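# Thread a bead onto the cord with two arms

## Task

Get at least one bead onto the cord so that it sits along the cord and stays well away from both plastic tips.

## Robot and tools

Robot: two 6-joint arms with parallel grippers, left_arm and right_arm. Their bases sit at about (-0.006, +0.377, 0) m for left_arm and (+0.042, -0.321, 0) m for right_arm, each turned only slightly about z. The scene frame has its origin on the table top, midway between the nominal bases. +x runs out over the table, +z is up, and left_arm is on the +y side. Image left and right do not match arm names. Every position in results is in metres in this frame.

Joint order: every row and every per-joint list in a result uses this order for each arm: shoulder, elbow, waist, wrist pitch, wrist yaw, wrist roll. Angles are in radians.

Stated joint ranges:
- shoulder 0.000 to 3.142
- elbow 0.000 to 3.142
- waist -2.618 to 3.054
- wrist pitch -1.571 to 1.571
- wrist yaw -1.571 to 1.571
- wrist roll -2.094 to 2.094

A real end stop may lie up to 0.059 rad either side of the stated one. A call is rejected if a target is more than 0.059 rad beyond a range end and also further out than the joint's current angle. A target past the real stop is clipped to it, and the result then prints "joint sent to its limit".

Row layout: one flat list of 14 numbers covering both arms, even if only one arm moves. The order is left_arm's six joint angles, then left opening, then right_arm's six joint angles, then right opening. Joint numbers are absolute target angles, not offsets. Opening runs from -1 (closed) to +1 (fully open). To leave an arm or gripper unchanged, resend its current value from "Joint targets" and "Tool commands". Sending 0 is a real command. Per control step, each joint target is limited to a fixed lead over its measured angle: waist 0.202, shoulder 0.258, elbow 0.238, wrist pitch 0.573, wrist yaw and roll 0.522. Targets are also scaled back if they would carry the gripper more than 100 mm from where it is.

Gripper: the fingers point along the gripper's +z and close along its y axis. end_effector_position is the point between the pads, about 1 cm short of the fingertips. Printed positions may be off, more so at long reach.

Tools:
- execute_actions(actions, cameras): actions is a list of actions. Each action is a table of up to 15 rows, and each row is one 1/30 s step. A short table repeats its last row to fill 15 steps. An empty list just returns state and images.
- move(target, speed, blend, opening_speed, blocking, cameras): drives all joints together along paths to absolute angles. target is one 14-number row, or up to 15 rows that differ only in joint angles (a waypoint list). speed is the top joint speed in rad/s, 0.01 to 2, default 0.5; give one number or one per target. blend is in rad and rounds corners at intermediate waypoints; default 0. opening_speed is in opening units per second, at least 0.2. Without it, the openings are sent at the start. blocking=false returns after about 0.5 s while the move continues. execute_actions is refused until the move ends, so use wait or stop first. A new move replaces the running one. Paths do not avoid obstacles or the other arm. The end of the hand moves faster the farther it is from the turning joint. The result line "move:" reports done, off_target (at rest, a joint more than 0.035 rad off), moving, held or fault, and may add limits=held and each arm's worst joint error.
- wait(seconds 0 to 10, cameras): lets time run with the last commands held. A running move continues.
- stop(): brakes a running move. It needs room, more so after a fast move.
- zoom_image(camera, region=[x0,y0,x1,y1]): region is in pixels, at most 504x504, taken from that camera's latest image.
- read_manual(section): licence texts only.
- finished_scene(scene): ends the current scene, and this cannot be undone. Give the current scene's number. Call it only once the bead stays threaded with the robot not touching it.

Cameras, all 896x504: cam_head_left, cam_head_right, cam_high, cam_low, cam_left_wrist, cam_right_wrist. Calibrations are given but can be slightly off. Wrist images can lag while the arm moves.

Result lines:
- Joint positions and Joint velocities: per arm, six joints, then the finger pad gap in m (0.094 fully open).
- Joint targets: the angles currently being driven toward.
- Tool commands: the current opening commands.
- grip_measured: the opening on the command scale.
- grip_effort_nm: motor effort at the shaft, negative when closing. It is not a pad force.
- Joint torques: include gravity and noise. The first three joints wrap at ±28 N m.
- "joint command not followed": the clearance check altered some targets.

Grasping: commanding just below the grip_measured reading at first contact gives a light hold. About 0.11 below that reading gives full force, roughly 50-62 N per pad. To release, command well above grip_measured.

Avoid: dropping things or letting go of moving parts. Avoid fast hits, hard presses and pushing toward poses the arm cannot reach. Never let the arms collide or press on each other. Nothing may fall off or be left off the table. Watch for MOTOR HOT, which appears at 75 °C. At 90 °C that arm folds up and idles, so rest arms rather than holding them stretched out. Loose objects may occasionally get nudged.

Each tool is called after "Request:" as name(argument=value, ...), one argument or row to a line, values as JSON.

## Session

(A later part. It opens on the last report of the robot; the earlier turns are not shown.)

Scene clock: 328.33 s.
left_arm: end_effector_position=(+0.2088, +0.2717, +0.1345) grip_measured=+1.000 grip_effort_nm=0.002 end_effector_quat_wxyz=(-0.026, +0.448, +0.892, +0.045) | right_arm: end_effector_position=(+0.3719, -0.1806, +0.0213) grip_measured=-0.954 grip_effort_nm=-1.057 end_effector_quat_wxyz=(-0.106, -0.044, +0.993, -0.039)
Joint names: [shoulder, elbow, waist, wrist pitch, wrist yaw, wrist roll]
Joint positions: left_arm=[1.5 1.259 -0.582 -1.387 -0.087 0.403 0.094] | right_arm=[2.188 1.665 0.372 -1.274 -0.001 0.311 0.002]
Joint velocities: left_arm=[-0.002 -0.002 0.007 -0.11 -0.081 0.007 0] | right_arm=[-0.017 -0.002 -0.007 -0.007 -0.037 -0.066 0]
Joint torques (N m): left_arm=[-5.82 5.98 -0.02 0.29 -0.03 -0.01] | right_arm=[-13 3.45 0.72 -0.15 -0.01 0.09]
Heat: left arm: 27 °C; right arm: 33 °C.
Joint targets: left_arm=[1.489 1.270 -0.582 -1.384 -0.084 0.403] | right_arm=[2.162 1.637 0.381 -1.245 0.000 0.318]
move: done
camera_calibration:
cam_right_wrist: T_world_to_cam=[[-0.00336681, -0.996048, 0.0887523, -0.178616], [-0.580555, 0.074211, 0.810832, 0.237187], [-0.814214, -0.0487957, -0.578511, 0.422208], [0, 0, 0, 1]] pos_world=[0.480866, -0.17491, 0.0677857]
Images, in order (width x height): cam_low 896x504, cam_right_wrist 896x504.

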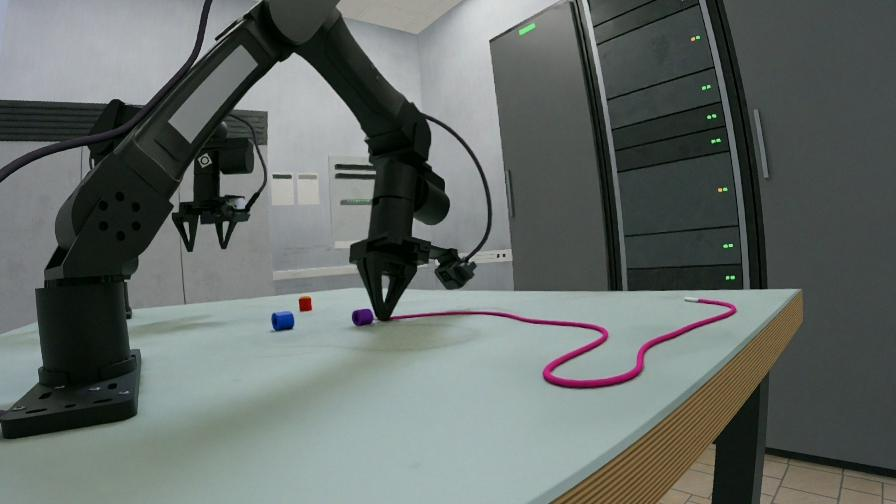

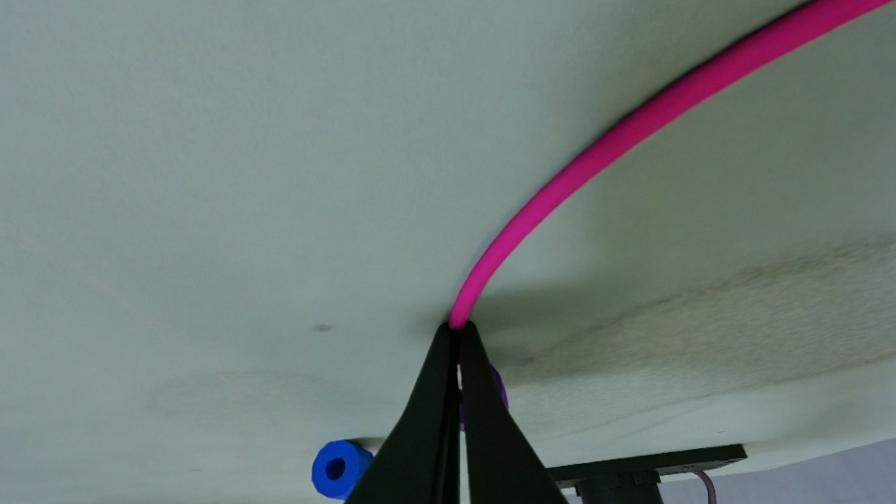

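Request:
move(
  target=[1.489,1.27,-0.582,-1.384,-0.084,0.403,1,2.218,1.775,0.374,-1.295,0,0.308,-0.98],
  speed=0.3,
  cameras=[],
)

Request:
move(
  target=[1.489,1.27,-0.582,-1.384,-0.084,0.403,1,2.218,1.775,0.374,-1.295,0,0.308,0],
  opening_speed=1,
  cameras=["cam_right_wrist"],
)

Request:
move(
  target=[
    [1.489,1.27,-0.582,-1.384,-0.084,0.403,1,2.16,1.81,0.374,-1.33,0,0.308,0],
    [1.489,1.27,-0.582,-1.384,-0.084,0.403,1,1.64,1.224,0.728,-1.157,0,0.756,0],
  ],
  speed=0.6,
)

Request:
zoom_image(
  camera="cam_right_wrist",
  region=[250, 0, 750, 504],
)

Scene clock: 451.57 s.
left_arm: end_effector_position=(+0.2088, +0.2717, +0.1345) grip_measured=+1.000 grip_effort_nm=0.002 end_effector_quat_wxyz=(-0.026, +0.448, +0.892, +0.045) | right_arm: end_effector_position=(+0.3920, -0.1721, +0.0339) grip_measured=-0.954 grip_effort_nm=-1.053 end_effector_quat_wxyz=(-0.076, -0.044, +0.996, -0.028)
Joint names: [shoulder, elbow, waist, wrist pitch, wrist yaw, wrist roll]
Joint positions: left_arm=[1.5 1.259 -0.582 -1.387 -0.087 0.403 0.094] | right_arm=[2.197 1.743 0.372 -1.279 -0.001 0.312 0.002]
Joint velocities: left_arm=[-0.002 0.002 -0.007 0.007 0.051 -0.051 0] | right_arm=[-0.007 0.002 -0.002 -0.095 -0.037 -0.095 0.001]
Joint torques (N m): left_arm=[-5.81 5.98 -0.06 0.29 -0.03 -0.01] | right_arm=[-9.55 8.13 0.1 -0.49 0 -0.03]
Heat: left arm: 26 °C; right arm: 34 °C.
Joint targets: left_arm=[1.489 1.270 -0.582 -1.384 -0.084 0.403] | right_arm=[2.218 1.775 0.374 -1.295 0.000 0.308]
move: done
No camera images: "cameras" was empty.

Scene clock: 452.77 s.
left_arm: end_effector_position=(+0.2088, +0.2717, +0.1345) grip_measured=+1.000 grip_effort_nm=0.007 end_effector_quat_wxyz=(-0.026, +0.448, +0.892, +0.045) | right_arm: end_effector_position=(+0.3918, -0.1722, +0.0339) grip_measured=-0.003 grip_effort_nm=0.134 end_effector_quat_wxyz=(-0.076, -0.044, +0.996, -0.028)
Joint names: [shoulder, elbow, waist, wrist pitch, wrist yaw, wrist roll]
Joint positions: left_arm=[1.5 1.259 -0.582 -1.387 -0.087 0.403 0.094] | right_arm=[2.197 1.743 0.372 -1.279 -0.001 0.312 0.047]
Joint velocities: left_arm=[0.002 0.012 0.002 -0.007 -0.007 0.007 0] | right_arm=[0.022 -0.007 -0.002 0.037 -0.022 0.051 -0.001]
Joint torques (N m): left_arm=[-5.83 6 -0.03 0.29 -0.03 -0.01] | right_arm=[-9.66 8.08 0.18 -0.46 0.01 -0.03]
Heat: left arm: 26 °C; right arm: 33 °C.
Joint targets: left_arm=[1.489 1.270 -0.582 -1.384 -0.084 0.403] | right_arm=[2.218 1.775 0.374 -1.295 0.000 0.308]
move: done
camera_calibration:
cam_right_wrist: T_world_to_cam=[[-0.00859615, -0.997925, 0.0638153, -0.168709], [-0.627158, 0.0550863, 0.776942, 0.254031], [-0.778845, -0.0333436, -0.62633, 0.43657], [0, 0, 0, 1]] pos_world=[0.497887, -0.167795, 0.086836]
Images, in order (width x height): cam_right_wrist 896x504.

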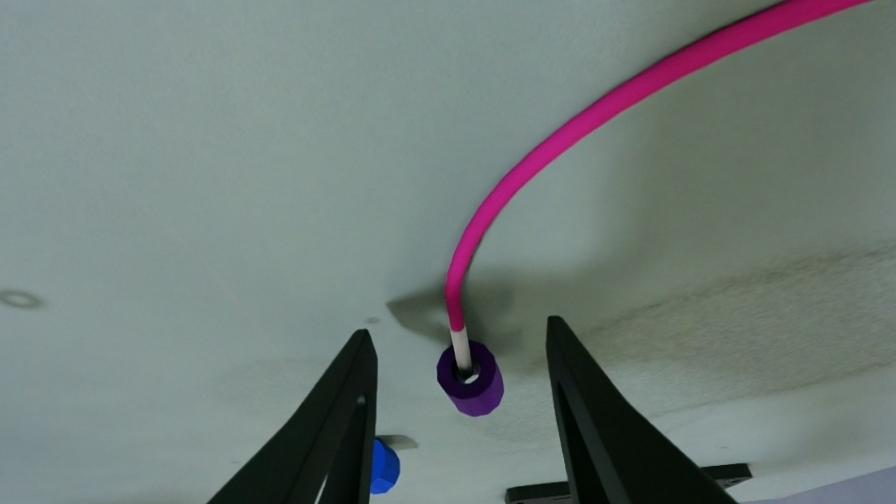

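Scene clock: 454.73 s.
left_arm: end_effector_position=(+0.2088, +0.2717, +0.1345) grip_measured=+1.000 grip_effort_nm=0.002 end_effector_quat_wxyz=(-0.026, +0.448, +0.892, +0.045) | right_arm: end_effector_position=(+0.2488, -0.1251, +0.0867) grip_measured=-0.003 grip_effort_nm=0.139 end_effector_quat_wxyz=(-0.013, -0.002, +1.000, -0.010)
Joint names: [shoulder, elbow, waist, wrist pitch, wrist yaw, wrist roll]
Joint positions: left_arm=[1.5 1.259 -0.582 -1.387 -0.087 0.403 0.094] | right_arm=[1.668 1.243 0.725 -1.178 -0.003 0.75 0.047]
Joint velocities: left_arm=[0.007 -0.002 0.012 -0.022 -0.037 0.037 0] | right_arm=[-0.007 0.012 -0.017 -0.037 0.022 0.022 0]
Joint torques (N m): left_arm=[-5.83 6 -0.03 0.29 -0.03 -0.02] | right_arm=[-9.06 4.4 0.21 0.15 0 0.06]
Heat: left arm: 26 °C; right arm: 34 °C.
Joint targets: left_arm=[1.489 1.270 -0.582 -1.384 -0.084 0.403] | right_arm=[1.640 1.224 0.728 -1.157 0.000 0.756]
move: done
camera_calibration:
cam_right_wrist: T_world_to_cam=[[-0.097218, -0.995019, 0.022055, -0.100289], [-0.715579, 0.0852829, 0.693306, 0.153773], [-0.691733, 0.0516197, -0.720306, 0.35693], [0, 0, 0, 1]] pos_world=[0.347188, -0.131329, 0.152699]

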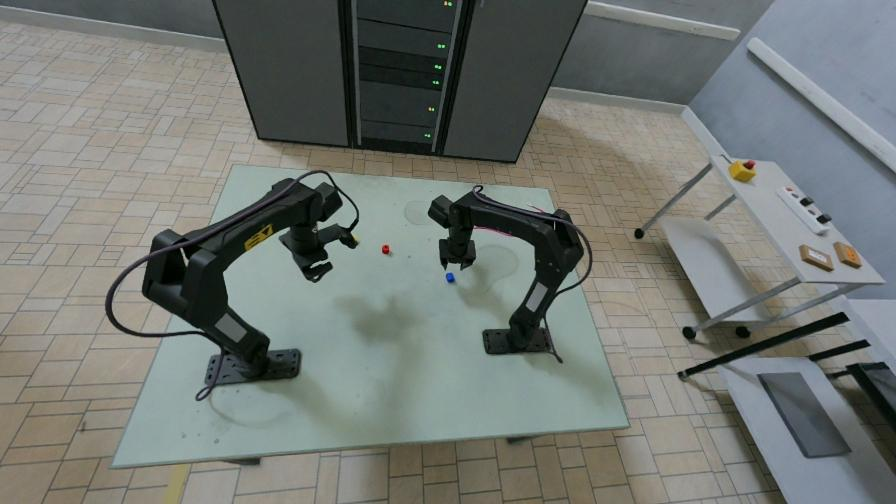

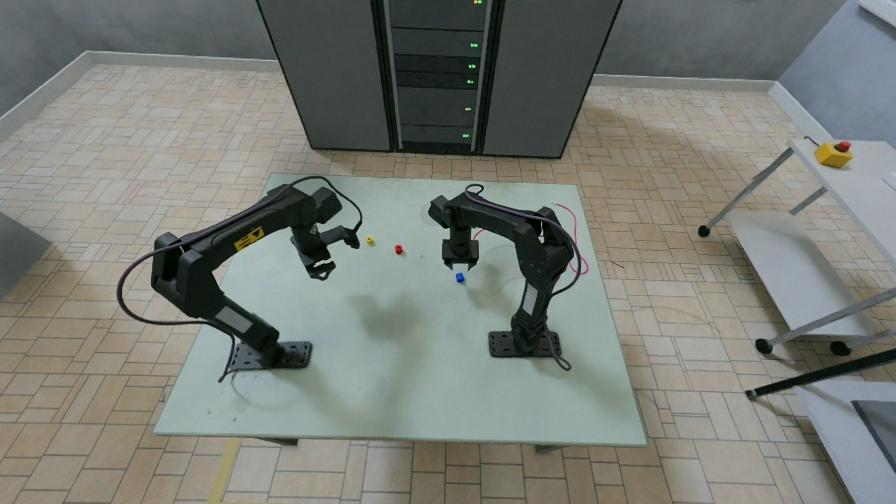

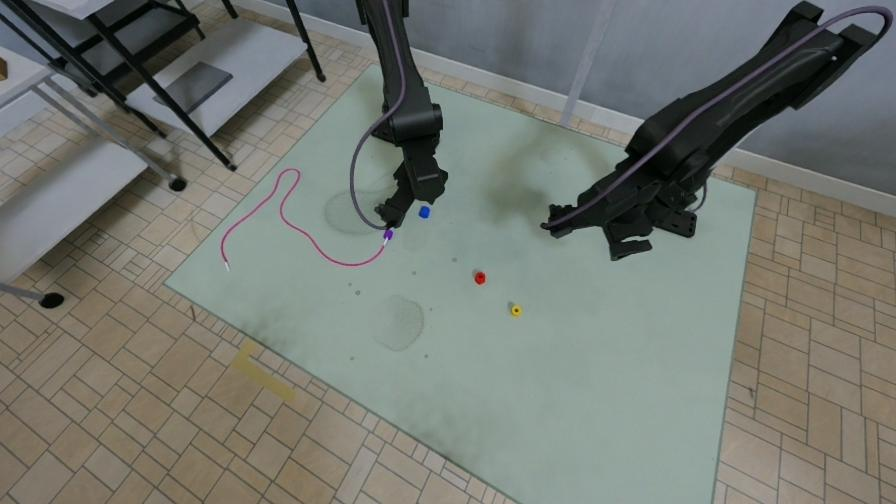

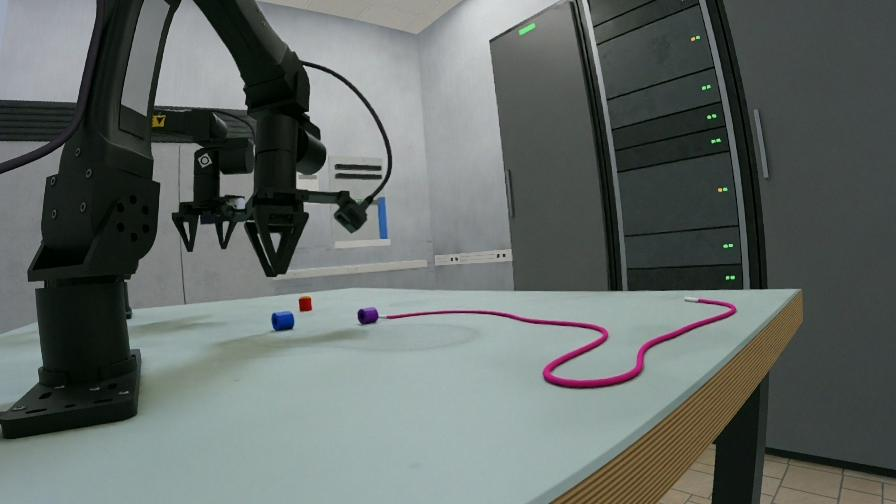

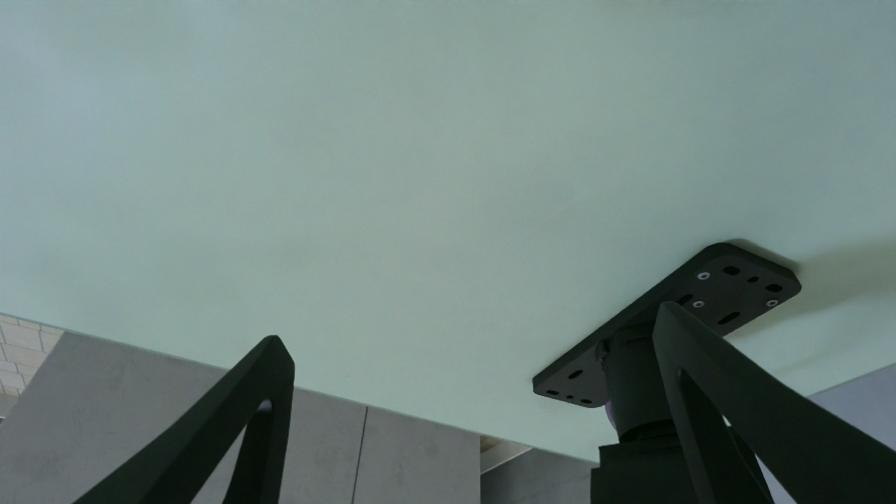

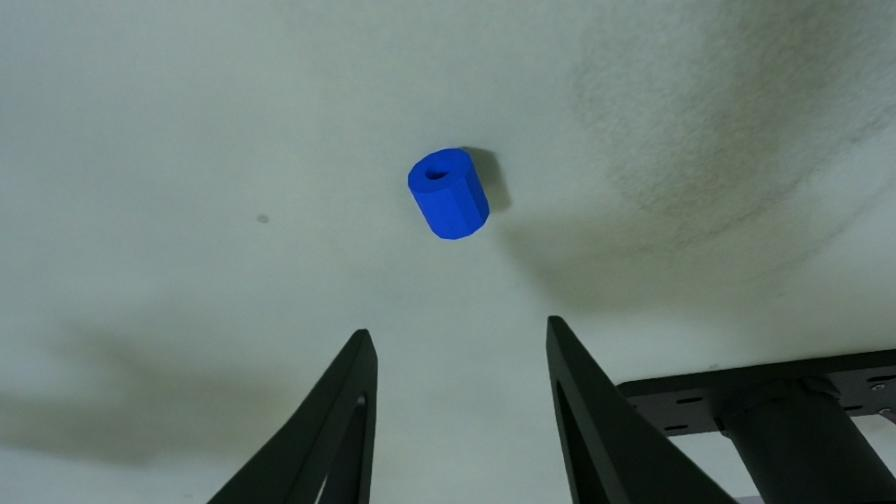

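Scaled by 1.000.

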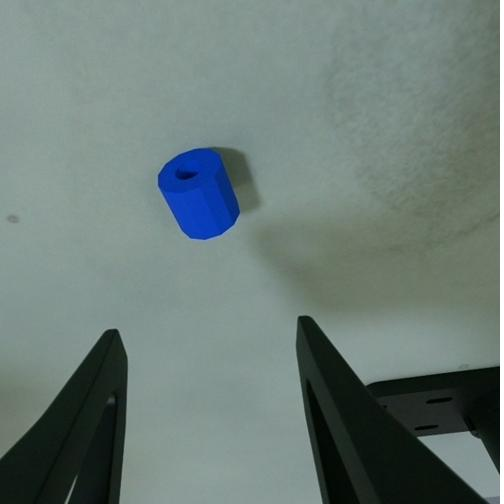

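Request:
move(
  target=[1.489,1.27,-0.582,-1.384,-0.084,0.403,1,1.722,1.035,0.739,-0.89,0,0.54,0],
  speed=0.25,
  cameras=["cam_right_wrist","cam_low"],
)

Request:
zoom_image(
  camera="cam_low",
  region=[220, 260, 380, 350],
)

Scene clock: 478.80 s.
left_arm: end_effector_position=(+0.2088, +0.2717, +0.1345) grip_measured=+1.000 grip_effort_nm=0.002 end_effector_quat_wxyz=(-0.026, +0.448, +0.892, +0.045) | right_arm: end_effector_position=(+0.2488, -0.1232, +0.0290) grip_measured=-0.003 grip_effort_nm=0.134 end_effector_quat_wxyz=(-0.001, -0.106, +0.994, +0.001)
Joint names: [shoulder, elbow, waist, wrist pitch, wrist yaw, wrist roll]
Joint positions: left_arm=[1.5 1.259 -0.582 -1.387 -0.087 0.403 0.094] | right_arm=[1.71 1.051 0.73 -0.912 -0.003 0.545 0.047]
Joint velocities: left_arm=[-0.017 0.007 0.002 -0.081 0.007 -0.037 0] | right_arm=[0.002 -0.012 -0.007 -0.007 0.037 -0.022 0]
Joint torques (N m): left_arm=[-5.83 5.98 -0.02 0.29 -0.03 -0.01] | right_arm=[-5.98 4.34 0.76 0.22 0.02 -0.03]
Heat: left arm: 26 °C; right arm: 32 °C.
Joint targets: left_arm=[1.489 1.270 -0.582 -1.384 -0.084 0.403] | right_arm=[1.722 1.035 0.739 -0.890 0.000 0.540]
move: done
camera_calibration:
cam_right_wrist: T_world_to_cam=[[0.111588, -0.993752, -0.00202539, -0.148244], [-0.730148, -0.0833704, 0.678184, 0.176861], [-0.674116, -0.0741986, -0.734889, 0.29574], [0, 0, 0, 1]] pos_world=[0.34504, -0.110629, 0.0970919]
Images, in order (width x height): cam_low 896x504, cam_right_wrist 896x504.

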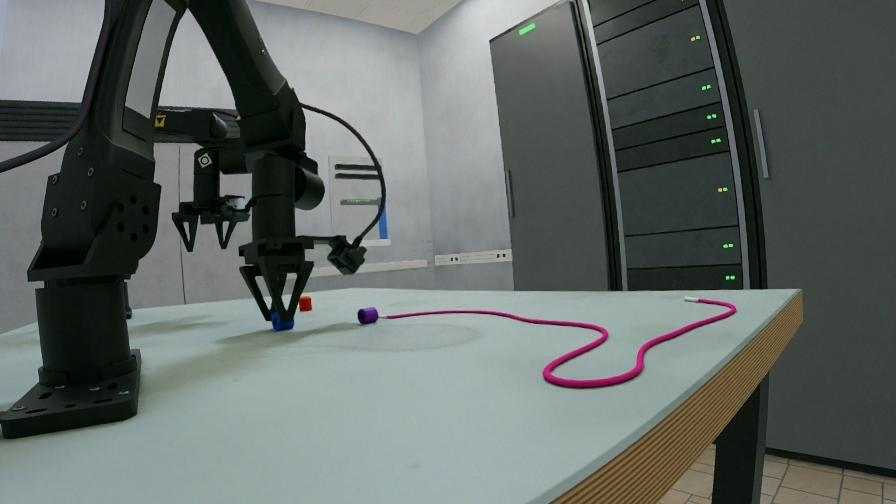

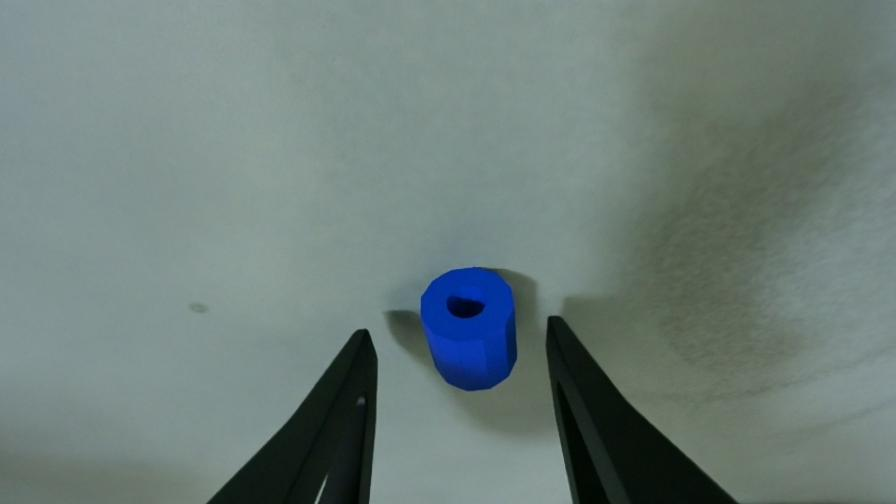

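Scaled by 3.150 from the camera's 896x504 image, which has a finer 1280x720 frame.

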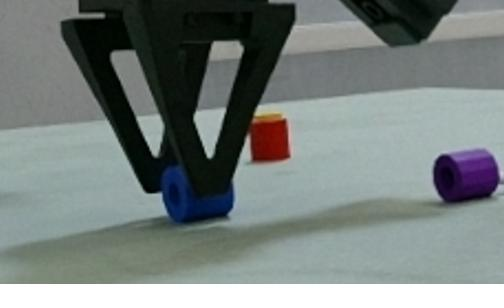

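Request:
move(
  target=[1.489,1.27,-0.582,-1.384,-0.084,0.403,1,1.731,1.022,0.735,-0.868,0,0.54,0],
  speed=0.1,
  cameras=[],
)

Request:
move(
  target=[1.489,1.27,-0.582,-1.384,-0.084,0.403,1,1.731,1.022,0.735,-0.868,0,0.54,-0.75],
  opening_speed=0.4,
  cameras=["cam_right_wrist","cam_low"],
)

Request:
zoom_image(
  camera="cam_low",
  region=[220, 260, 380, 350],
)

Scene clock: 489.77 s.
left_arm: end_effector_position=(+0.2088, +0.2717, +0.1345) grip_measured=+1.000 grip_effort_nm=-0.002 end_effector_quat_wxyz=(-0.026, +0.448, +0.892, +0.045) | right_arm: end_effector_position=(+0.2492, -0.1229, +0.0242) grip_measured=-0.003 grip_effort_nm=0.129 end_effector_quat_wxyz=(+0.000, -0.107, +0.994, +0.002)
Joint names: [shoulder, elbow, waist, wrist pitch, wrist yaw, wrist roll]
Joint positions: left_arm=[1.5 1.259 -0.582 -1.387 -0.087 0.403 0.094] | right_arm=[1.718 1.039 0.73 -0.891 -0.003 0.544 0.047]
Joint velocities: left_arm=[-0.027 -0.007 0.002 -0.037 0.066 -0.007 0] | right_arm=[0.002 -0.007 -0.012 -0.081 0.022 -0.037 0]
Joint torques (N m): left_arm=[-5.82 5.98 -0.02 0.29 -0.04 -0.01] | right_arm=[-5.87 4.19 0.43 0.24 0.02 -0.04]
Heat: left arm: 26 °C; right arm: 32 °C.
Joint targets: left_arm=[1.489 1.270 -0.582 -1.384 -0.084 0.403] | right_arm=[1.731 1.022 0.735 -0.868 0.000 0.540]
move: done
No camera images: "cameras" was empty.

Scene clock: 491.87 s.
left_arm: end_effector_position=(+0.2088, +0.2717, +0.1345) grip_measured=+1.000 grip_effort_nm=0.002 end_effector_quat_wxyz=(-0.026, +0.448, +0.892, +0.045) | right_arm: end_effector_position=(+0.2493, -0.1227, +0.0242) grip_measured=-0.539 grip_effort_nm=-1.057 end_effector_quat_wxyz=(+0.000, -0.107, +0.994, +0.002)
Joint names: [shoulder, elbow, waist, wrist pitch, wrist yaw, wrist roll]
Joint positions: left_arm=[1.5 1.259 -0.582 -1.387 -0.087 0.403 0.094] | right_arm=[1.718 1.039 0.73 -0.89 -0.003 0.544 0.022]
Joint velocities: left_arm=[0.027 -0.007 -0.017 -0.007 0.066 -0.037 0] | right_arm=[-0.002 0.002 -0.017 -0.007 0.051 -0.066 -0.001]
Joint torques (N m): left_arm=[-5.83 5.98 -0.02 0.29 -0.03 -0.01] | right_arm=[-5.91 4.21 0.34 0.24 0.03 -0.04]
Heat: left arm: 26 °C; right arm: 32 °C.
Joint targets: left_arm=[1.489 1.270 -0.582 -1.384 -0.084 0.403] | right_arm=[1.731 1.022 0.735 -0.868 0.000 0.540]
move: done
camera_calibration:
cam_right_wrist: T_world_to_cam=[[0.112353, -0.993661, -0.00386275, -0.14796], [-0.731586, -0.0853496, 0.676385, 0.18066], [-0.672427, -0.073168, -0.736538, 0.292379], [0, 0, 0, 1]] pos_world=[0.345396, -0.11021, 0.0925808]
Images, in order (width x height): cam_low 896x504, cam_right_wrist 896x504.

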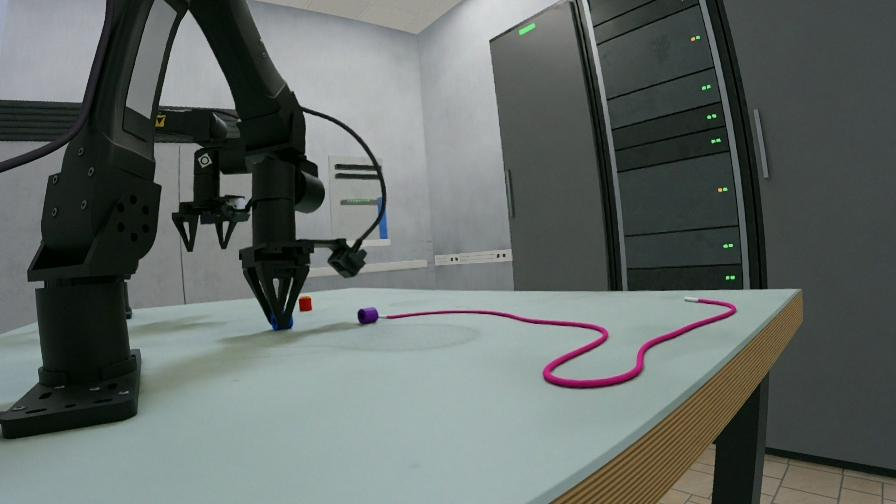

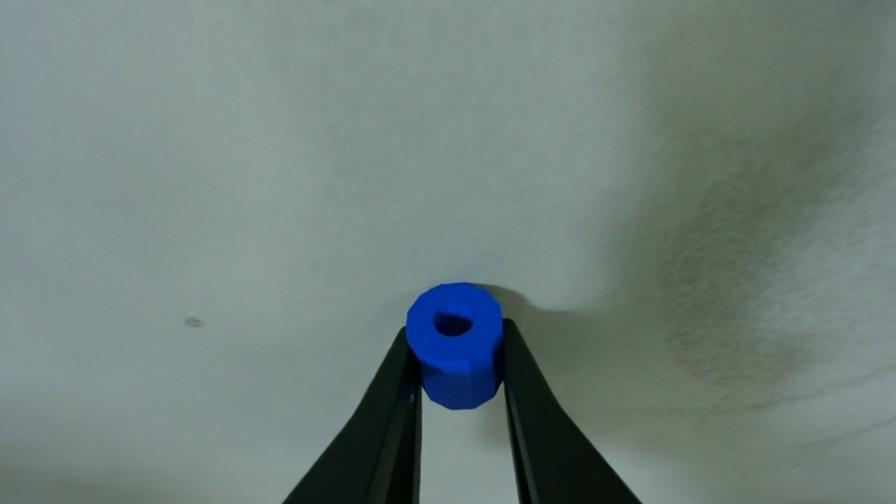

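Scaled by 3.150 from the camera's 896x504 image, which has a finer 1280x720 frame.

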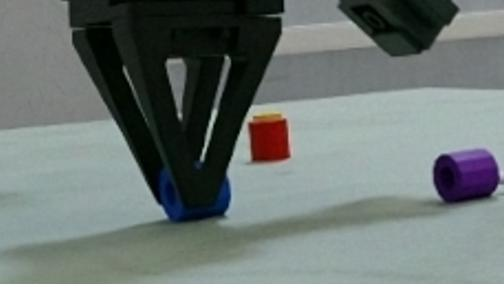

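Request:
move(
  target=[
    [1.489,1.27,-0.582,-1.384,-0.084,0.403,1,1.66,1.25,0.735,-1.17,0,0.54,-0.75],
    [1.489,1.27,-0.582,-1.384,-0.084,0.403,1,1.955,1.58,0.80,-1.20,0,1.795,-0.75],
  ],
  speed=0.6,
  cameras=["cam_right_wrist","cam_low"],
)

Request:
move(
  target=[1.489,1.27,-0.582,-1.384,-0.084,0.403,1,2.008,1.406,0.80,-0.973,0,1.795,-0.75],
  speed=0.2,
  cameras=["cam_right_wrist","cam_low","cam_high","cam_head_left"],
)

Request:
zoom_image(
  camera="cam_low",
  region=[220, 240, 420, 350],
)

Scene clock: 517.90 s.
left_arm: end_effector_position=(+0.2088, +0.2717, +0.1345) grip_measured=+1.000 grip_effort_nm=0.007 end_effector_quat_wxyz=(-0.026, +0.448, +0.892, +0.045) | right_arm: end_effector_position=(+0.2892, -0.0542, +0.0778) grip_measured=-0.539 grip_effort_nm=-1.057 end_effector_quat_wxyz=(-0.001, +0.466, +0.885, +0.002)
Joint names: [shoulder, elbow, waist, wrist pitch, wrist yaw, wrist roll]
Joint positions: left_arm=[1.5 1.259 -0.582 -1.387 -0.087 0.403 0.094] | right_arm=[1.937 1.542 0.792 -1.173 -0.003 1.789 0.022]
Joint velocities: left_arm=[0.002 0.002 -0.017 -0.007 0.022 -0.11 0] | right_arm=[-0.027 0.007 -0.002 -0.051 -0.022 -0.007 0]
Joint torques (N m): left_arm=[-5.82 6 -0.05 0.29 -0.03 -0.01] | right_arm=[-7.99 8.96 0.7 -0.26 0 0.07]
Heat: left arm: 26 °C; right arm: 31 °C.
Joint targets: left_arm=[1.489 1.270 -0.582 -1.384 -0.084 0.403] | right_arm=[1.955 1.580 0.800 -1.200 0.000 1.795]
move: off_target (right_arm); right_arm: the elbow is farthest, 0.038 rad from its target
camera_calibration:
cam_right_wrist: T_world_to_cam=[[-0.877374, -0.479802, -0.00211638, 0.229774], [-0.353362, 0.643167, 0.679317, 0.10931], [-0.324576, 0.596763, -0.733842, 0.299227], [0, 0, 0, 1]] pos_world=[0.337346, -0.138627, 0.145815]
Images, in order (width x height): cam_low 896x504, cam_right_wrist 896x504.

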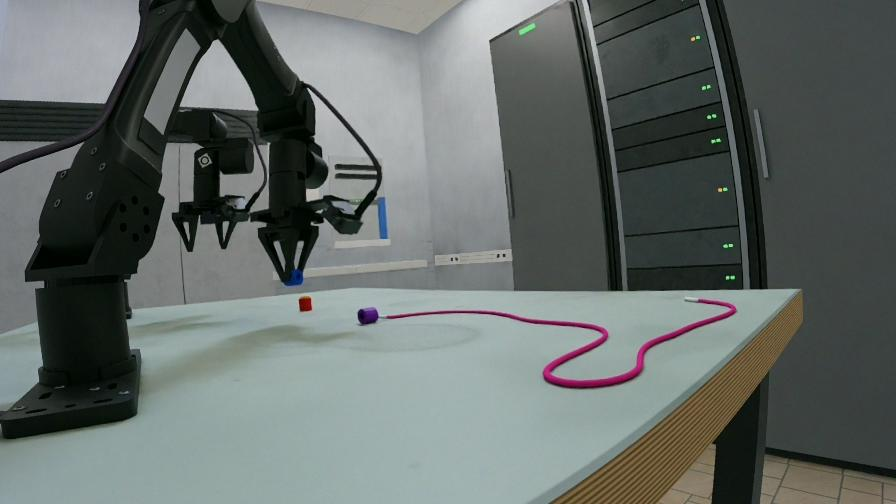

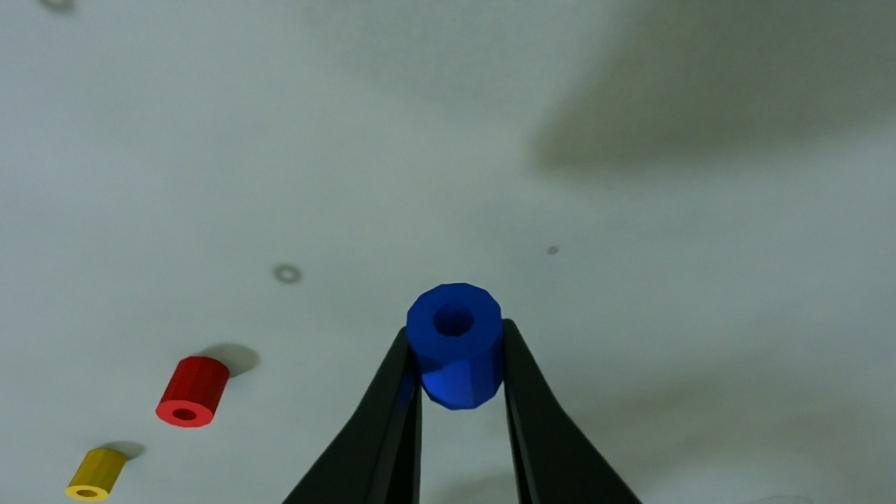

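Scene clock: 519.67 s.
left_arm: end_effector_position=(+0.2088, +0.2717, +0.1345) grip_measured=+1.000 grip_effort_nm=0.002 end_effector_quat_wxyz=(-0.026, +0.448, +0.892, +0.045) | right_arm: end_effector_position=(+0.2940, -0.0491, +0.0303) grip_measured=-0.539 grip_effort_nm=-1.057 end_effector_quat_wxyz=(+0.001, +0.466, +0.884, +0.010)
Joint names: [shoulder, elbow, waist, wrist pitch, wrist yaw, wrist roll]
Joint positions: left_arm=[1.5 1.259 -0.582 -1.387 -0.087 0.403 0.094] | right_arm=[1.991 1.424 0.792 -0.984 -0.003 1.79 0.022]
Joint velocities: left_arm=[0.007 0.002 -0.002 0.007 -0.007 -0.022 0] | right_arm=[-0.002 -0.012 -0.002 -0.007 0.037 -0.007 -0.002]
Joint torques (N m): left_arm=[-5.83 6 -0.05 0.3 -0.04 0] | right_arm=[-8.38 4.44 0.7 0.15 0.01 0.05]
Heat: left arm: 26 °C; right arm: 31 °C.
Joint targets: left_arm=[1.489 1.270 -0.582 -1.384 -0.084 0.403] | right_arm=[2.008 1.406 0.800 -0.973 0.000 1.795]
move: done
camera_calibration:
cam_right_wrist: T_world_to_cam=[[-0.877807, -0.478674, -0.0180435, 0.237032], [-0.360429, 0.635217, 0.683075, 0.141554], [-0.315508, 0.606111, -0.730126, 0.260523], [0, 0, 0, 1]] pos_world=[0.341286, -0.134363, 0.0977991]
Images, in order (width x height): cam_head_left 896x504, cam_high 896x504, cam_low 896x504, cam_right_wrist 896x504.

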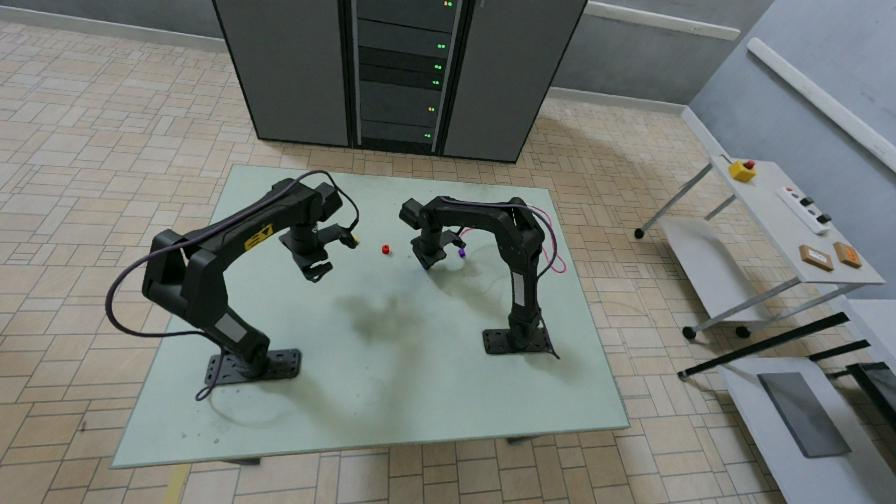

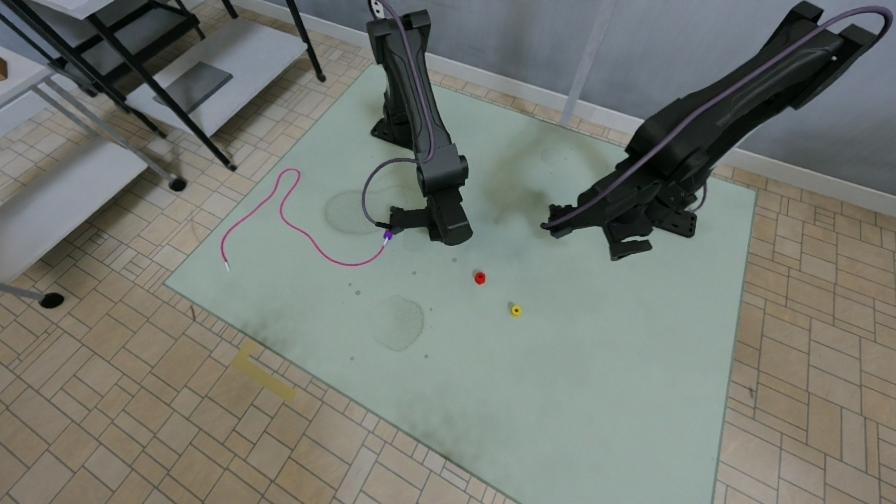

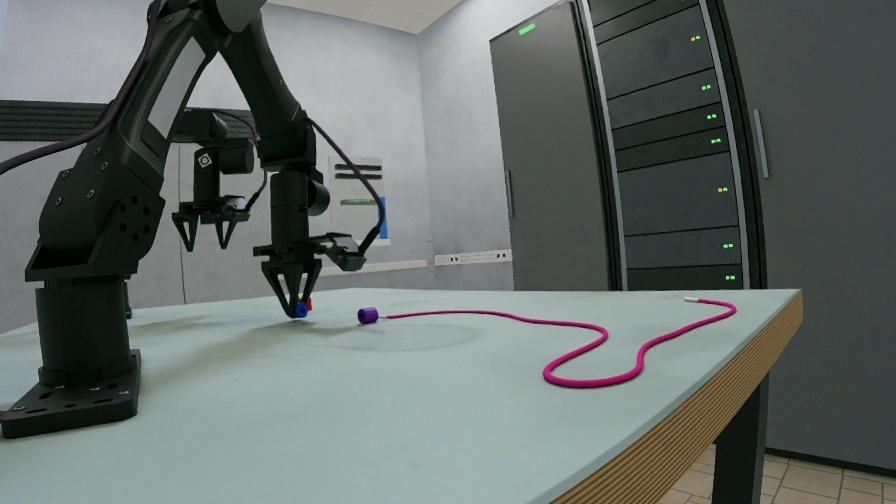

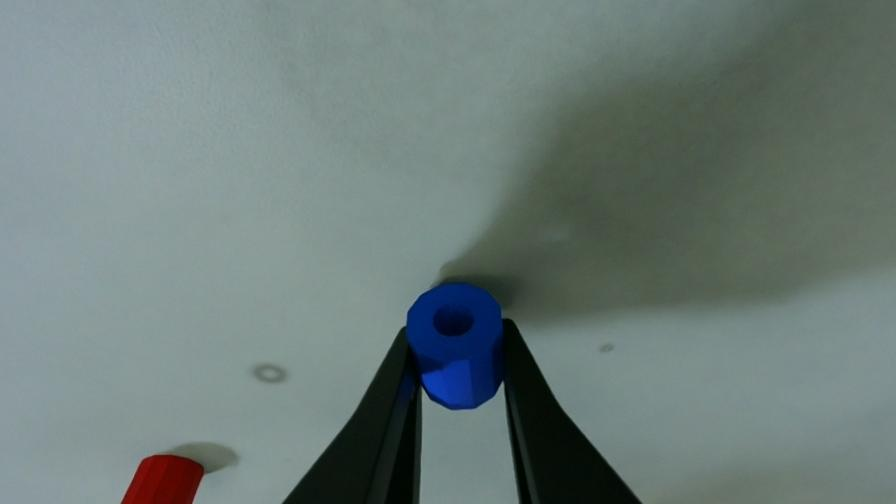

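Scaled by 2.520 from the camera's 896x504 image, which has a finer 1280x720 frame.

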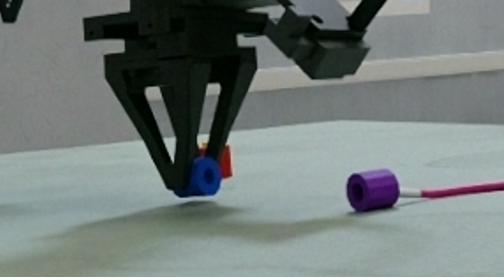

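Request:
move(
  target=[1.489,1.27,-0.582,-1.384,-0.084,0.403,1,2.016,1.390,0.80,-0.952,0,1.795,-0.75],
  speed=0.1,
  cameras=["cam_low"],
)

Request:
zoom_image(
  camera="cam_low",
  region=[260, 270, 380, 340],
)

Scene clock: 526.63 s.
left_arm: end_effector_position=(+0.2088, +0.2717, +0.1345) grip_measured=+1.000 grip_effort_nm=-0.002 end_effector_quat_wxyz=(-0.026, +0.448, +0.892, +0.045) | right_arm: end_effector_position=(+0.2941, -0.0488, +0.0274) grip_measured=-0.539 grip_effort_nm=-1.057 end_effector_quat_wxyz=(+0.001, +0.467, +0.884, +0.012)
Joint names: [shoulder, elbow, waist, wrist pitch, wrist yaw, wrist roll]
Joint positions: left_arm=[1.5 1.259 -0.582 -1.387 -0.087 0.403 0.094] | right_arm=[1.992 1.414 0.792 -0.968 -0.004 1.79 0.022]
Joint velocities: left_arm=[-0.007 -0.012 -0.002 -0.037 -0.051 0.007 0] | right_arm=[-0.022 -0.017 -0.017 -0.081 -0.066 -0.022 -0.001]
Joint torques (N m): left_arm=[-5.83 5.98 -0.03 0.29 -0.03 -0.01] | right_arm=[-7.84 4.01 0.72 0.24 0.03 0.04]
Heat: left arm: 26 °C; right arm: 32 °C.
Joint targets: left_arm=[1.489 1.270 -0.582 -1.384 -0.084 0.403] | right_arm=[2.016 1.390 0.800 -0.952 0.000 1.795]
move: done
Images, in order (width x height): cam_low 896x504.

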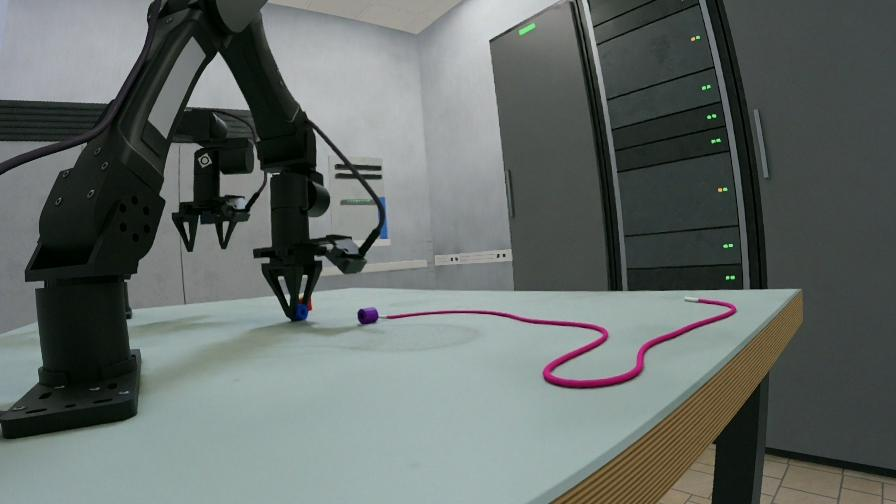

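Scaled by 4.200 from the camera's 896x504 image, which has a finer 1280x720 frame.

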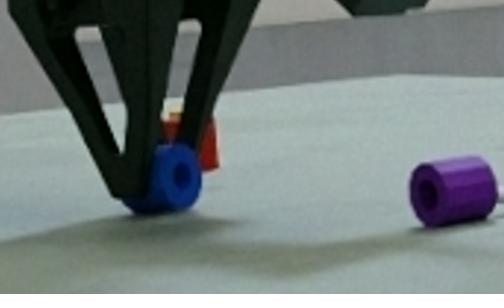

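Request:
move(
  target=[1.489,1.27,-0.582,-1.384,-0.084,0.403,1,2.026,1.381,0.80,-0.935,0,1.795,-0.75],
  speed=0.1,
  cameras=["cam_low"],
)

Request:
zoom_image(
  camera="cam_low",
  region=[260, 270, 380, 340],
)

Scene clock: 532.07 s.
left_arm: end_effector_position=(+0.2088, +0.2717, +0.1345) grip_measured=+1.000 grip_effort_nm=0.007 end_effector_quat_wxyz=(-0.026, +0.448, +0.892, +0.045) | right_arm: end_effector_position=(+0.2941, -0.0489, +0.0270) grip_measured=-0.539 grip_effort_nm=-1.053 end_effector_quat_wxyz=(+0.001, +0.467, +0.884, +0.012)
Joint names: [shoulder, elbow, waist, wrist pitch, wrist yaw, wrist roll]
Joint positions: left_arm=[1.5 1.259 -0.582 -1.387 -0.087 0.403 0.094] | right_arm=[1.992 1.412 0.792 -0.967 -0.004 1.79 0.022]
Joint velocities: left_arm=[-0.017 0.002 0.012 -0.051 0.037 0.066 0] | right_arm=[-0.012 -0.007 -0.017 0.007 -0.022 -0.095 -0.001]
Joint torques (N m): left_arm=[-5.81 6 -0.03 0.29 -0.03 -0.02] | right_arm=[-7.12 3.54 0.69 0.38 0.03 0.05]
Heat: left arm: 26 °C; right arm: 31 °C.
Joint targets: left_arm=[1.489 1.270 -0.582 -1.384 -0.084 0.403] | right_arm=[2.026 1.381 0.800 -0.935 0.000 1.795]
move: done
Images, in order (width x height): cam_low 896x504.

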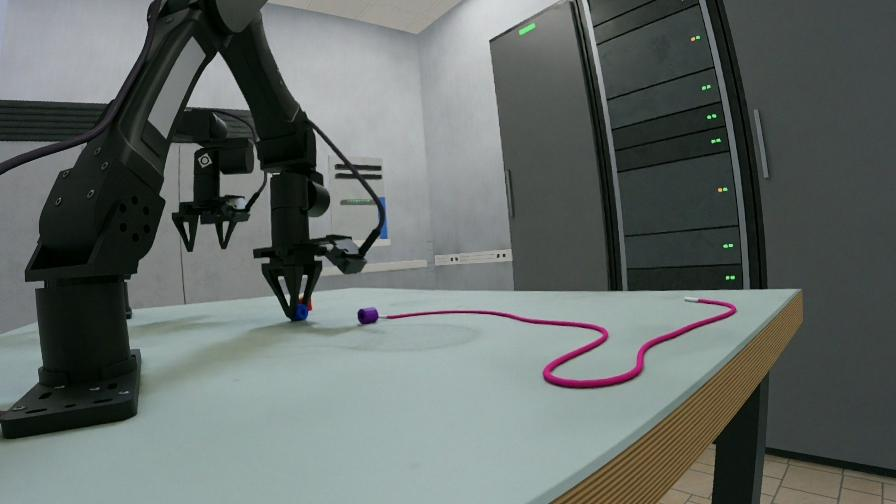

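Scaled by 4.200 from the camera's 896x504 image, which has a finer 1280x720 frame.

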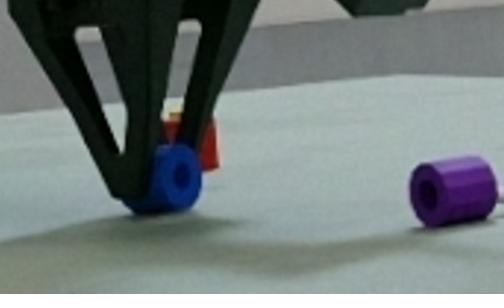

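Request:
move(
  target=[1.489,1.27,-0.582,-1.384,-0.084,0.403,1,2.010,1.395,0.796,-0.958,0,1.793,-0.75],
  speed=0.1,
  cameras=[],
)

Request:
move(
  target=[1.489,1.27,-0.582,-1.384,-0.084,0.403,1,2.010,1.395,0.796,-0.958,0,1.793,0],
  opening_speed=0.6,
  cameras=["cam_right_wrist"],
)

Request:
move(
  target=[1.489,1.27,-0.582,-1.384,-0.084,0.403,1,1.940,1.61,0.796,-1.25,0,1.793,0],
  speed=0.4,
  cameras=["cam_right_wrist","cam_high"],
)

Scene clock: 540.80 s.
left_arm: end_effector_position=(+0.2088, +0.2717, +0.1345) grip_measured=+1.000 grip_effort_nm=0.002 end_effector_quat_wxyz=(-0.026, +0.448, +0.892, +0.045) | right_arm: end_effector_position=(+0.2941, -0.0489, +0.0270) grip_measured=-0.539 grip_effort_nm=-1.057 end_effector_quat_wxyz=(+0.001, +0.467, +0.884, +0.012)
Joint names: [shoulder, elbow, waist, wrist pitch, wrist yaw, wrist roll]
Joint positions: left_arm=[1.5 1.259 -0.582 -1.387 -0.087 0.403 0.094] | right_arm=[1.992 1.412 0.792 -0.967 -0.004 1.79 0.022]
Joint velocities: left_arm=[0.007 0.002 0.027 0.037 0.007 0.022 0] | right_arm=[-0.022 -0.012 0.002 -0.007 -0.007 0.022 0.001]
Joint torques (N m): left_arm=[-5.83 6 -0.02 0.29 -0.04 -0.02] | right_arm=[-8.34 4.51 0.39 0.16 -0.01 0.04]
Heat: left arm: 26 °C; right arm: 31 °C.
Joint targets: left_arm=[1.489 1.270 -0.582 -1.384 -0.084 0.403] | right_arm=[2.010 1.395 0.796 -0.958 0.000 1.793]
move: done
No camera images: "cameras" was empty.

Scene clock: 542.27 s.
left_arm: end_effector_position=(+0.2088, +0.2717, +0.1345) grip_measured=+1.000 grip_effort_nm=-0.002 end_effector_quat_wxyz=(-0.026, +0.448, +0.892, +0.045) | right_arm: end_effector_position=(+0.2941, -0.0488, +0.0266) grip_measured=-0.003 grip_effort_nm=0.134 end_effector_quat_wxyz=(+0.001, +0.467, +0.884, +0.012)
Joint names: [shoulder, elbow, waist, wrist pitch, wrist yaw, wrist roll]
Joint positions: left_arm=[1.5 1.259 -0.582 -1.387 -0.087 0.403 0.094] | right_arm=[1.993 1.412 0.792 -0.966 -0.004 1.79 0.047]
Joint velocities: left_arm=[-0.012 -0.012 -0.002 0.037 0.007 0.007 0] | right_arm=[0.007 0.002 -0.007 0.066 0.022 -0.007 0]
Joint torques (N m): left_arm=[-5.82 5.98 -0.02 0.29 -0.04 -0.01] | right_arm=[-8.36 4.49 0.28 0.14 0.01 0.05]
Heat: left arm: 26 °C; right arm: 31 °C.
Joint targets: left_arm=[1.489 1.270 -0.582 -1.384 -0.084 0.403] | right_arm=[2.010 1.395 0.796 -0.958 0.000 1.793]
move: done
camera_calibration:
cam_right_wrist: T_world_to_cam=[[-0.877945, -0.478292, -0.0211777, 0.237369], [-0.361599, 0.633456, 0.684091, 0.144217], [-0.31378, 0.608252, -0.729089, 0.257261], [0, 0, 0, 1]] pos_world=[0.341269, -0.134303, 0.0939351]
Images, in order (width x height): cam_right_wrist 896x504.

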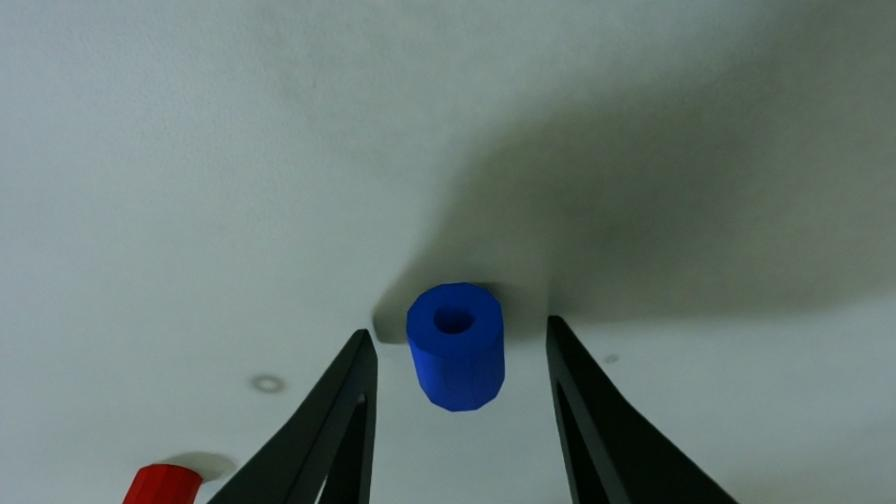

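Scene clock: 543.73 s.
left_arm: end_effector_position=(+0.2088, +0.2717, +0.1345) grip_measured=+1.000 grip_effort_nm=0.002 end_effector_quat_wxyz=(-0.026, +0.448, +0.892, +0.045) | right_arm: end_effector_position=(+0.2866, -0.0569, +0.0732) grip_measured=-0.003 grip_effort_nm=0.134 end_effector_quat_wxyz=(-0.008, +0.467, +0.884, -0.023)
Joint names: [shoulder, elbow, waist, wrist pitch, wrist yaw, wrist roll]
Joint positions: left_arm=[1.5 1.259 -0.582 -1.387 -0.087 0.403 0.094] | right_arm=[1.976 1.577 0.792 -1.221 -0.004 1.79 0.047]
Joint velocities: left_arm=[0.002 -0.012 -0.002 0.066 0.037 -0.066 0] | right_arm=[0.002 -0.002 -0.007 -0.007 0.022 -0.007 -0.001]
Joint torques (N m): left_arm=[-5.83 5.97 -0.03 0.29 -0.03 -0.01] | right_arm=[-12.52 8.44 0.36 -0.36 0.01 0.03]
Heat: left arm: 26 °C; right arm: 32 °C.
Joint targets: left_arm=[1.489 1.270 -0.582 -1.384 -0.084 0.403] | right_arm=[1.940 1.610 0.796 -1.250 0.000 1.793]
move: off_target (right_arm); right_arm: the shoulder is farthest, 0.036 rad from its target
camera_calibration:
cam_right_wrist: T_world_to_cam=[[-0.877267, -0.477566, 0.0483164, 0.222603], [-0.327815, 0.669609, 0.666454, 0.108386], [-0.350629, 0.568819, -0.743979, 0.303204], [0, 0, 0, 1]] pos_world=[0.337125, -0.138737, 0.142588]
Images, in order (width x height): cam_high 896x504, cam_right_wrist 896x504.

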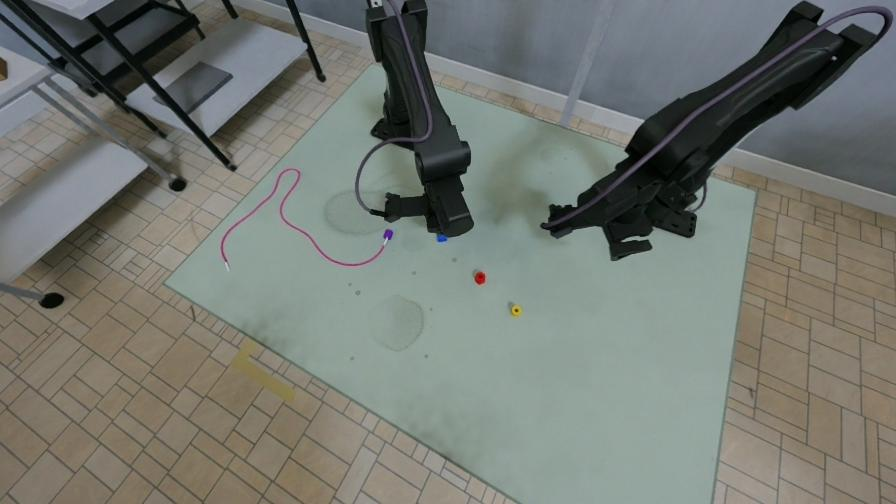

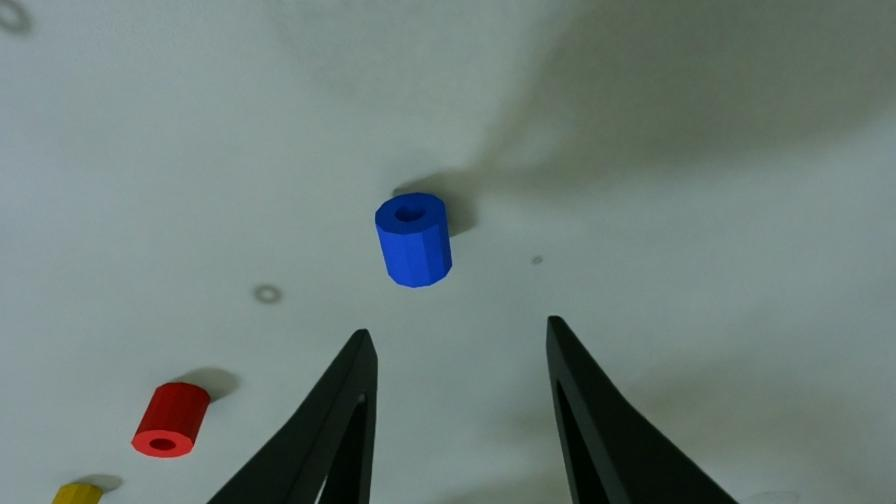

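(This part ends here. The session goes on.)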